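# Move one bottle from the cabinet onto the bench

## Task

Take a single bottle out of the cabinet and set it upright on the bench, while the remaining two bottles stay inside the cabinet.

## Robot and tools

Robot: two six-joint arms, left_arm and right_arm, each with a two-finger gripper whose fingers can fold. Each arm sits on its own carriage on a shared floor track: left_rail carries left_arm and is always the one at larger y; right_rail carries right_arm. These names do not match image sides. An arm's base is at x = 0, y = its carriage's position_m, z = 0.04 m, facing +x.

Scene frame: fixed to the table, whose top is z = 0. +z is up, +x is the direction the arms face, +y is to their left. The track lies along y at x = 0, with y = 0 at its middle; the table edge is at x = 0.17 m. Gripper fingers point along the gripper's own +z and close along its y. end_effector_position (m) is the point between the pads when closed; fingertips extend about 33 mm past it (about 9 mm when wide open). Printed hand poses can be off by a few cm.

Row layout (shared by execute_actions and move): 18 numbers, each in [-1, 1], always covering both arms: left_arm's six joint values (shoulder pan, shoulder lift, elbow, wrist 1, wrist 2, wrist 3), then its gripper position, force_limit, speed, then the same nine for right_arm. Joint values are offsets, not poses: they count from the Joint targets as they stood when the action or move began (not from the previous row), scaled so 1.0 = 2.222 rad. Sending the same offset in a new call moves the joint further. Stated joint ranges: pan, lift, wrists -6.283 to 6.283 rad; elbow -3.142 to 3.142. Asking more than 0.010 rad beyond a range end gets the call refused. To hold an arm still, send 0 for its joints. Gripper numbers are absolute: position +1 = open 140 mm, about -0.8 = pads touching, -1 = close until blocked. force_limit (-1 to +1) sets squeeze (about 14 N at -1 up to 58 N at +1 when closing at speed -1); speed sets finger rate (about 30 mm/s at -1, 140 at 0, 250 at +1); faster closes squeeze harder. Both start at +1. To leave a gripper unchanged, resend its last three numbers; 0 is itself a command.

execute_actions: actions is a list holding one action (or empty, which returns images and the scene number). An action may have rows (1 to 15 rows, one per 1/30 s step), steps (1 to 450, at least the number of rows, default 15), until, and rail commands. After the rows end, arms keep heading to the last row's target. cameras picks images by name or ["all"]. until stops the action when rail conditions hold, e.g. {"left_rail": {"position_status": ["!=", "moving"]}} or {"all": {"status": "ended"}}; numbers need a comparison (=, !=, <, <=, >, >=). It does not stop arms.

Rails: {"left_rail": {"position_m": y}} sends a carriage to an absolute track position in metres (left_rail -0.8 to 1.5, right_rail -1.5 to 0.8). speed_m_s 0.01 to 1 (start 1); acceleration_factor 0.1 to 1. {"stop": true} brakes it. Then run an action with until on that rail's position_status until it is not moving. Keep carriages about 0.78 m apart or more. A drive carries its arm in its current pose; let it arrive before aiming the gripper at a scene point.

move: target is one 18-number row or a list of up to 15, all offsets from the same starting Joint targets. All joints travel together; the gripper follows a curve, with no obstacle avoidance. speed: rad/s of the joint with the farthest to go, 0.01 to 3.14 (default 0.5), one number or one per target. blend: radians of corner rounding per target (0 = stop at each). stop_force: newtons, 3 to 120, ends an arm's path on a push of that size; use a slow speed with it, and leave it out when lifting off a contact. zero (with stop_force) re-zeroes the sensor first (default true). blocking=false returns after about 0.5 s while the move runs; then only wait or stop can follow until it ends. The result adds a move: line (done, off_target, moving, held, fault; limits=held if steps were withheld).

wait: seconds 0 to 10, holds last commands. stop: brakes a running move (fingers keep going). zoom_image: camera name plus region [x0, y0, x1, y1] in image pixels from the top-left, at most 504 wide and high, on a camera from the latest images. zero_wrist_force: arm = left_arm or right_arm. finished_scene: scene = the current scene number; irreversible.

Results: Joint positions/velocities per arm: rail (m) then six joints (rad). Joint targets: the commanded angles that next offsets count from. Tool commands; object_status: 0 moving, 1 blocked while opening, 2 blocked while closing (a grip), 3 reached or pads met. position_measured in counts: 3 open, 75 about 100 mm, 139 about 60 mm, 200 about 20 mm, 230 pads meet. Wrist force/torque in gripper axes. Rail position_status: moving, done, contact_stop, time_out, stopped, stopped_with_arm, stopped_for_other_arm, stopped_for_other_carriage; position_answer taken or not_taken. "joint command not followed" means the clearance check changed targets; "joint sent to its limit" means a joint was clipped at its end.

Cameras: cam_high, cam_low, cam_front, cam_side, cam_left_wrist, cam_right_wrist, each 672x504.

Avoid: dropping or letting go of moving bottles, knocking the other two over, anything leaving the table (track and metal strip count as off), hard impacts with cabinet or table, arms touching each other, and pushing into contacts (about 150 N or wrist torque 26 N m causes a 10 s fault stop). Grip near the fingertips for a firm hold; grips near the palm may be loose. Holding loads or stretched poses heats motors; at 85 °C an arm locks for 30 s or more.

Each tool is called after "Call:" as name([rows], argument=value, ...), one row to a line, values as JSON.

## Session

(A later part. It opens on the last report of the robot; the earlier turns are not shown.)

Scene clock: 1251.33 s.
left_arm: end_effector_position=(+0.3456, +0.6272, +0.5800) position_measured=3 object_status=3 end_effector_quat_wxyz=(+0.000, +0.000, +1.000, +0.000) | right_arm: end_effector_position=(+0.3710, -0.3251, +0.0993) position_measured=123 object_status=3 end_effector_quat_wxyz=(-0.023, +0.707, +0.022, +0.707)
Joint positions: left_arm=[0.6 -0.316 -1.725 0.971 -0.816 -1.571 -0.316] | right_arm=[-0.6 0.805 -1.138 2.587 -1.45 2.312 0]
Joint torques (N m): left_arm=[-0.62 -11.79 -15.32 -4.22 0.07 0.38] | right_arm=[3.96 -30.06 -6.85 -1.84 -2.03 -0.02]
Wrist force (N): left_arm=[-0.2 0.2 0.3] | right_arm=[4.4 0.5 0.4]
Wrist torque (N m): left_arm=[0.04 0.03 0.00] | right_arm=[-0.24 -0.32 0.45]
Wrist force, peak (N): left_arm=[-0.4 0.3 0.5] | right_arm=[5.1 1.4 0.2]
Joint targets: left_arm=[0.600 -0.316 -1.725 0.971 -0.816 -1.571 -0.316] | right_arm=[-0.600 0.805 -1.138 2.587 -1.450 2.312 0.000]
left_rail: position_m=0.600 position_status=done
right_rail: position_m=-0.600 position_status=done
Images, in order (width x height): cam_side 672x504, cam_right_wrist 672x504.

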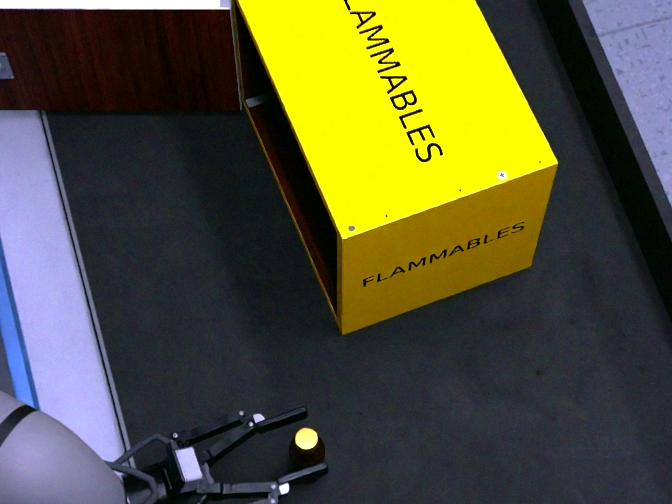

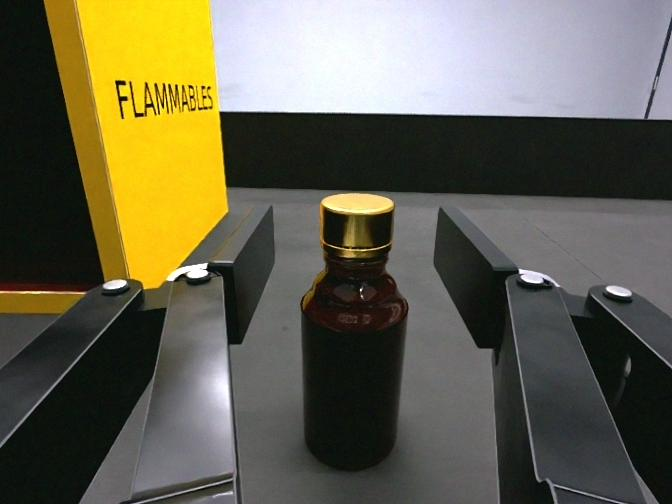

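Call:
move(target=[-0.3515,-0.0631,0.2608,-0.1980,0,-0.3515,-1,-1,0,0,-0.2143,-0.0325,0.2472,0,0,0.05,-0.6,-1], speed=0.5, cameras=["cam_high","cam_left_wrist","cam_right_wrist"])

Call:
execute_actions([
  {"right_rail": {"position_m": -1.0}, "steps": 300, "until": {"right_rail": {"position_status": ["!=", "moving"]}}},
])

Scene clock: 1261.13 s.
left_arm: end_effector_position=(+0.2781, +0.3500, +0.4199) position_measured=233 object_status=3 end_effector_quat_wxyz=(+0.000, +0.000, +1.000, +0.000) end_effector_velocity=(-0.001, -0.001, -0.001) end_effector_angular_velocity=(+0.001, +0.000, -0.002) | right_arm: end_effector_position=(+0.3705, -0.3256, +0.2196) position_measured=123 object_status=3 end_effector_quat_wxyz=(-0.022, +0.707, +0.023, +0.707)
Joint positions: left_arm=[0.6 -1.097 -1.865 1.55 -1.256 -1.571 -1.097] | right_arm=[-0.6 0.805 -1.614 2.515 -0.901 2.312 0]
Joint velocities: left_arm=[0 -0.005 -0.001 0.002 -0.001 0 -0.002] | right_arm=[within noise]
Joint torques (N m): left_arm=[-11.52 -17.74 -12.65 -5.04 0.22 -1.8] | right_arm=[4.51 -21.67 -29.01 -0.18 -1.75 -0.12]
Wrist force (N): left_arm=[0.1 0.3 -0.1] | right_arm=[4.2 1.0 0.4]
Wrist torque (N m): left_arm=[0.06 -0.02 0.12] | right_arm=[-0.12 -0.29 0.42]
Wrist force, peak (N): left_arm=[0.4 1.5 -0.6] | right_arm=[4.8 1.1 0.8]
Joint targets: left_arm=[0.600 -1.097 -1.865 1.550 -1.256 -1.571 -1.097] | right_arm=[-0.600 0.805 -1.614 2.515 -0.901 2.312 0.000]
left_rail: position_m=0.600 position_status=done
right_rail: position_m=-0.600 position_status=done
move: done
Images, in order (width x height): cam_high 672x504, cam_left_wrist 672x504, cam_right_wrist 672x504.

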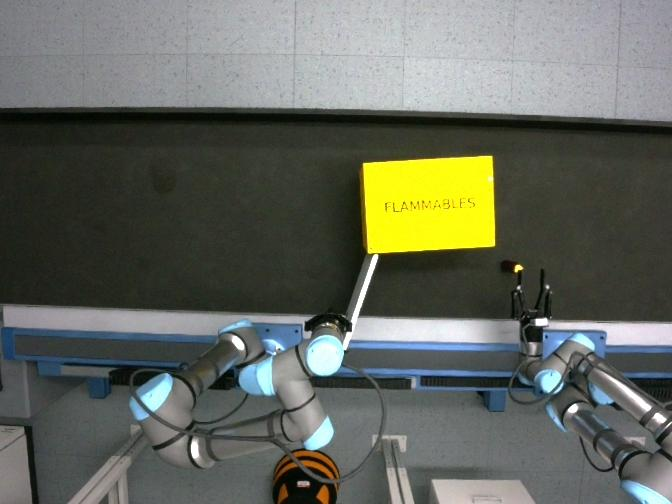

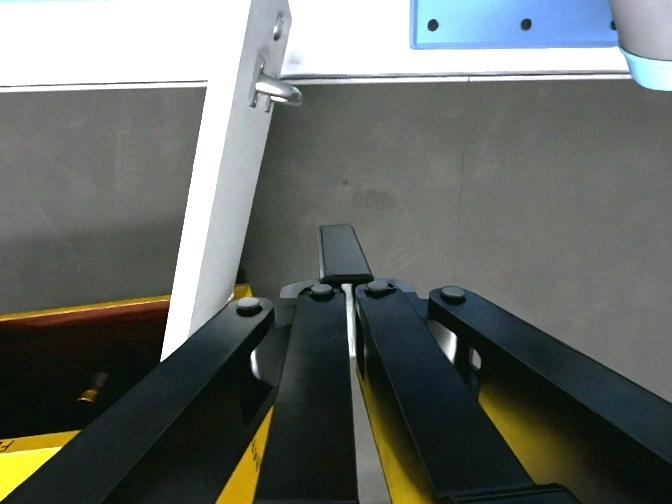

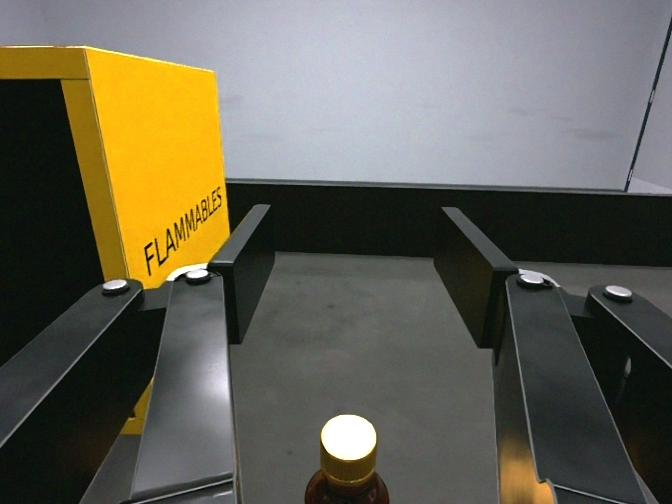

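Scene clock: 1263.80 s.
left_arm: end_effector_position=(+0.2780, +0.3499, +0.4198) position_measured=233 object_status=3 end_effector_quat_wxyz=(+0.000, +0.000, +1.000, +0.000) | right_arm: end_effector_position=(+0.3705, -0.7256, +0.2197) position_measured=123 object_status=3 end_effector_quat_wxyz=(-0.022, +0.707, +0.023, +0.707)
Joint positions: left_arm=[0.6 -1.097 -1.865 1.55 -1.256 -1.571 -1.097] | right_arm=[-1 0.805 -1.614 2.515 -0.901 2.312 0]
Joint torques (N m): left_arm=[-10.04 -19.51 -13.43 -5.08 0.23 -1.93] | right_arm=[3.04 -14.42 -12.57 -1.35 -1.84 -0.19]
Wrist force (N): left_arm=[-0.2 0.3 0.3] | right_arm=[4.3 0.6 0.4]
Wrist torque (N m): left_arm=[0.07 0.04 0.12] | right_arm=[-0.22 -0.32 0.42]
Wrist force, peak (N): left_arm=[-0.1 0.9 0.1] | right_arm=[4.5 1.2 0.1]
Joint targets: left_arm=[0.600 -1.097 -1.865 1.550 -1.256 -1.571 -1.097] | right_arm=[-1.000 0.805 -1.614 2.515 -0.901 2.312 0.000]
Tool commands: left_gripper/position=-1.0 left_gripper/force_limit=-1.0 left_gripper/speed=+0.0 right_gripper/position=+0.05 right_gripper/force_limit=-0.6 right_gripper/speed=-1.0
left_rail: position_m=0.600 position_status=done
right_rail: position_m=-1.000 position_status=done

Call:
move([
  [0,-0.0214,0.1599,-0.1386,0,0,-1,-1,0,0,0,0,0,0,0,0.05,-0.6,-1],
  [-0.0822,0.0743,0.0884,-0.1627,0,-0.0822,-1,-1,0,0,0,0,0,0,0,0.05,-0.6,-1],
  [-0.0886,0.1578,0.0082,-0.1660,0,-0.0886,-1,-1,0,0,0,0,0,0,0,0.05,-0.6,-1],
  [-0.0695,0.2452,-0.0935,-0.1517,0,-0.0695,-1,-1,0,0,0,0,0,0,0,0.05,-0.6,-1],
  [-0.0395,0.3194,-0.1937,-0.1256,0,-0.0395,-1,-1,0,0,0,0,0,0,0,0.05,-0.6,-1],
  [-0.0166,0.3648,-0.2616,-0.1032,0,-0.0166,-1,-1,0,0,0,0,0,0,0,0.05,-0.6,-1],
], speed=0.3, blend=[0.02,0.06,0.06,0.06,0.06,0], stop_force=15, cameras=["cam_high","cam_front","cam_left_wrist"])

Scene clock: 1289.70 s.
left_arm: end_effector_position=(+0.4171, +0.0219, +0.2949) position_measured=233 object_status=3 end_effector_quat_wxyz=(+0.000, +0.000, +1.000, +0.000) | right_arm: end_effector_position=(+0.3705, -0.7257, +0.2197) position_measured=123 object_status=3 end_effector_quat_wxyz=(-0.022, +0.707, +0.023, +0.707)
Joint positions: left_arm=[0.6 -1.134 -1.055 0.969 -1.485 -1.571 -1.134] | right_arm=[-1 0.805 -1.614 2.515 -0.901 2.312 0]
Joint torques (N m): left_arm=[8.23 -43.39 -40.18 -1.44 1.06 2.04] | right_arm=[4.01 -9.33 -9.86 -2.07 -1.3 -0.45]
Wrist force (N): left_arm=[3.9 0.7 1.3] | right_arm=[4.2 0.8 0.6]
Wrist torque (N m): left_arm=[-0.12 -0.26 0.01] | right_arm=[-0.16 -0.28 0.42]
Wrist force, peak (N): left_arm=[-2.9 16.0 -2.8] | right_arm=[4.6 0.6 0.5]
Joint targets: left_arm=[0.600 -1.134 -1.055 0.969 -1.485 -1.571 -1.134] | right_arm=[-1.000 0.805 -1.614 2.515 -0.901 2.312 0.000]
left_rail: position_m=0.600 position_status=done
right_rail: position_m=-1.000 position_status=done
move: done
Images, in order (width x height): cam_high 672x504, cam_front 672x504, cam_left_wrist 672x504.

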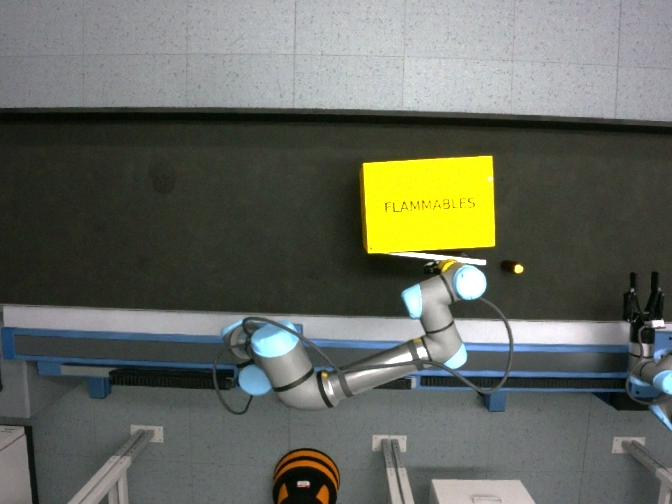

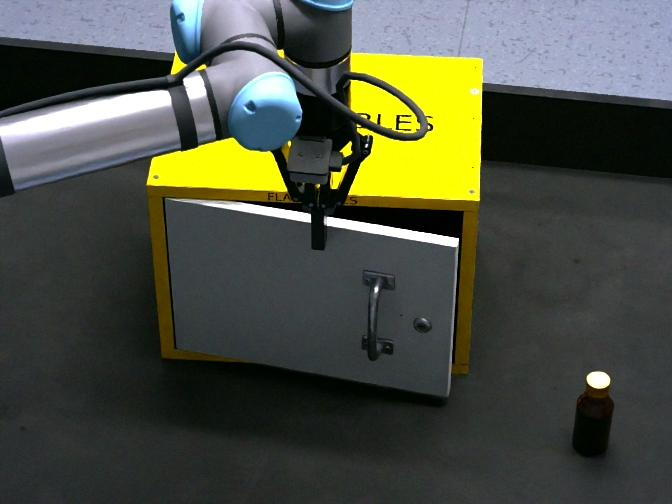

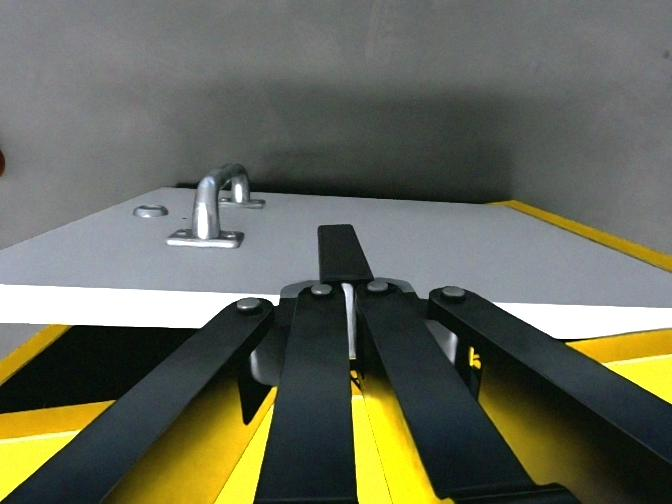

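Call:
move(target=[0.0181,0.0318,-0.0500,0.0182,0,0.0181,-1,-1,0,0,0,0,0,0,0,0.05,-0.6,-1], speed=0.05, stop_force=10, cameras=["cam_high","cam_front","cam_left_wrist"])

Scene clock: 1300.77 s.
left_arm: end_effector_position=(+0.4510, +0.0179, +0.2949) position_measured=233 object_status=3 end_effector_quat_wxyz=(+0.000, +0.000, +1.000, +0.000) | right_arm: end_effector_position=(+0.3705, -0.7257, +0.2197) position_measured=123 object_status=3 end_effector_quat_wxyz=(-0.022, +0.707, +0.023, +0.707)
Joint positions: left_arm=[0.6 -1.094 -0.984 0.858 -1.445 -1.571 -1.094] | right_arm=[-1 0.805 -1.614 2.515 -0.901 2.312 0]
Joint torques (N m): left_arm=[8.47 -46.47 -40.07 -1.43 1.16 2] | right_arm=[3.48 -7.3 -9.69 -2.21 -1.51 -0.53]
Wrist force (N): left_arm=[4.3 0.2 1.1] | right_arm=[4.3 0.8 0.3]
Wrist torque (N m): left_arm=[-0.13 -0.28 -0.03] | right_arm=[-0.15 -0.30 0.42]
Wrist force, peak (N): left_arm=[4.9 0.1 1.6] | right_arm=[4.6 0.7 0.4]
Joint targets: left_arm=[0.600 -1.094 -0.984 0.858 -1.445 -1.571 -1.094] | right_arm=[-1.000 0.805 -1.614 2.515 -0.901 2.312 0.000]
left_rail: position_m=0.600 position_status=done
right_rail: position_m=-1.000 position_status=done
move: done
Images, in order (width x height): cam_high 672x504, cam_front 672x504, cam_left_wrist 672x504.

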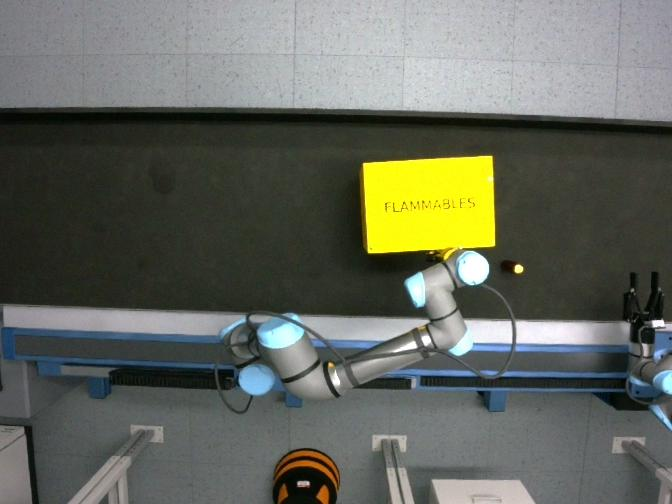

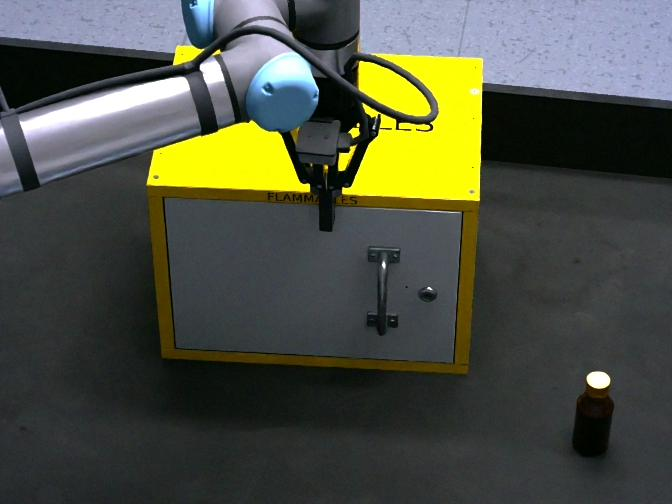

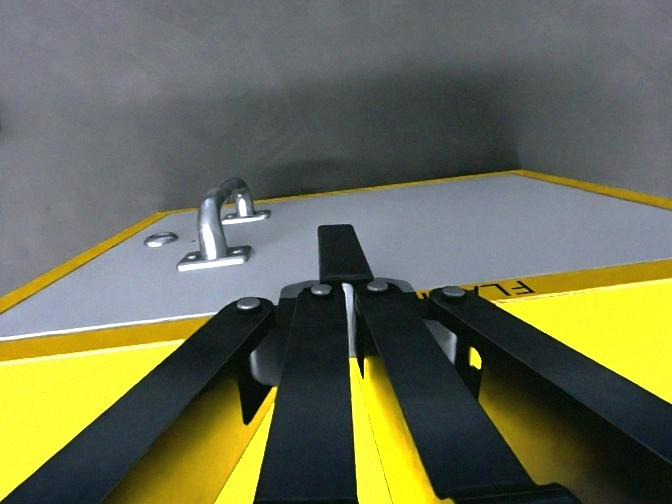

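Call:
move(target=[0.0063,0.0111,-0.0175,0.0064,0,0.0063,-1,-1,0,0,0,0,0,0,0,0.05,-0.6,-1], speed=0.03, stop_force=8, cameras=["cam_front"])

Call:
zoom_image(camera="cam_front", region=[140, 170, 500, 390])

Scene clock: 1309.47 s.
left_arm: end_effector_position=(+0.4517, +0.0178, +0.2949) position_measured=233 object_status=3 end_effector_quat_wxyz=(+0.000, +0.000, +1.000, +0.000) | right_arm: end_effector_position=(+0.3705, -0.7257, +0.2197) position_measured=123 object_status=3 end_effector_quat_wxyz=(-0.022, +0.707, +0.023, +0.707)
Joint positions: left_arm=[0.6 -1.093 -0.983 0.855 -1.444 -1.571 -1.093] | right_arm=[-1 0.805 -1.614 2.515 -0.901 2.312 0]
Joint torques (N m): left_arm=[-6.54 -60.03 -15.88 -5.93 3.22 -1.63] | right_arm=[4.46 -7.65 -10.03 -2.1 -1.53 -0.41]
Wrist force (N): left_arm=[11.1 -0.4 -0.1] | right_arm=[4.4 0.9 0.3]
Wrist torque (N m): left_arm=[-0.14 -0.44 -0.04] | right_arm=[-0.15 -0.33 0.42]
Wrist force, peak (N): left_arm=[17.2 1.0 -0.7] | right_arm=[4.5 1.0 0.5]
Joint targets: left_arm=[0.600 -1.093 -0.983 0.855 -1.444 -1.571 -1.093] | right_arm=[-1.000 0.805 -1.614 2.515 -0.901 2.312 0.000]
left_rail: position_m=0.600 position_status=done
right_rail: position_m=-1.000 position_status=done
move: contact (left_arm); left_arm: the elbow is farthest, 0.036 rad from its target
Images, in order (width x height): cam_front 672x504.

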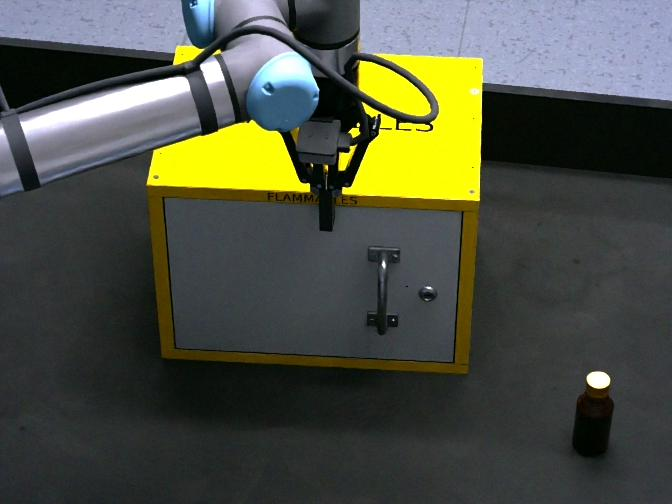

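Scaled by 1.400 from the camera's 672x504 image, which has a finer 960x720 frame.

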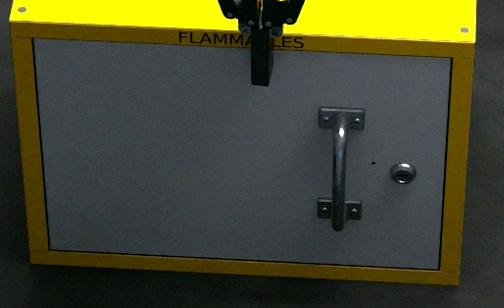

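Call:
move(target=[-0.0244,-0.0429,0.0675,-0.0246,0,-0.0244,-1,-1,0,0,0,0,0,0,0,0.05,-0.6,-1], speed=0.2, cameras=["cam_front"])

Scene clock: 1316.30 s.
left_arm: end_effector_position=(+0.4062, +0.0239, +0.2944) position_measured=233 object_status=3 end_effector_quat_wxyz=(+0.000, +0.000, +1.000, +0.000) | right_arm: end_effector_position=(+0.3705, -0.7257, +0.2197) position_measured=123 object_status=3 end_effector_quat_wxyz=(-0.022, +0.707, +0.023, +0.707)
Joint positions: left_arm=[0.6 -1.147 -1.078 1.005 -1.498 -1.571 -1.147] | right_arm=[-1 0.805 -1.614 2.515 -0.901 2.312 0]
Joint torques (N m): left_arm=[-10.33 -57.21 -15.65 -5.28 -0.96 -1.85] | right_arm=[5.03 -8.06 -9.81 -2.11 -1.04 -0.52]
Wrist force (N): left_arm=[1.6 -1.0 1.5] | right_arm=[4.2 0.9 0.4]
Wrist torque (N m): left_arm=[-0.21 -0.35 0.10] | right_arm=[-0.15 -0.29 0.43]
Wrist force, peak (N): left_arm=[11.5 -0.2 -0.2] | right_arm=[4.6 0.7 0.2]
Joint targets: left_arm=[0.600 -1.147 -1.078 1.005 -1.499 -1.571 -1.147] | right_arm=[-1.000 0.805 -1.614 2.515 -0.901 2.312 0.000]
left_rail: position_m=0.600 position_status=done
right_rail: position_m=-1.000 position_status=done
move: done
Images, in order (width x height): cam_front 672x504.

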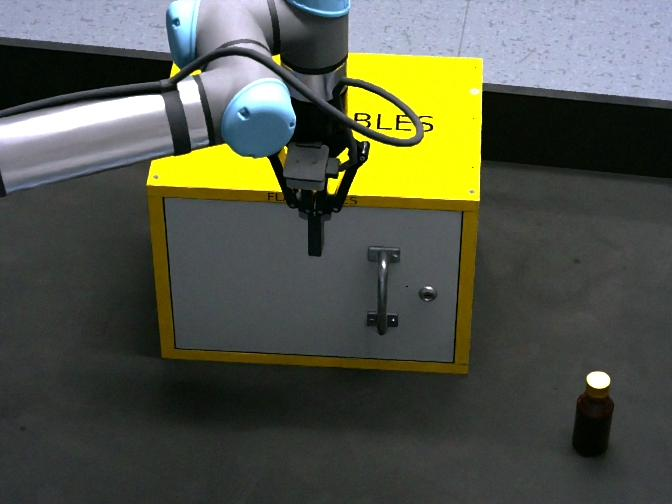

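Call:
finished_scene(scene=1)

The scene is finished: the task was done.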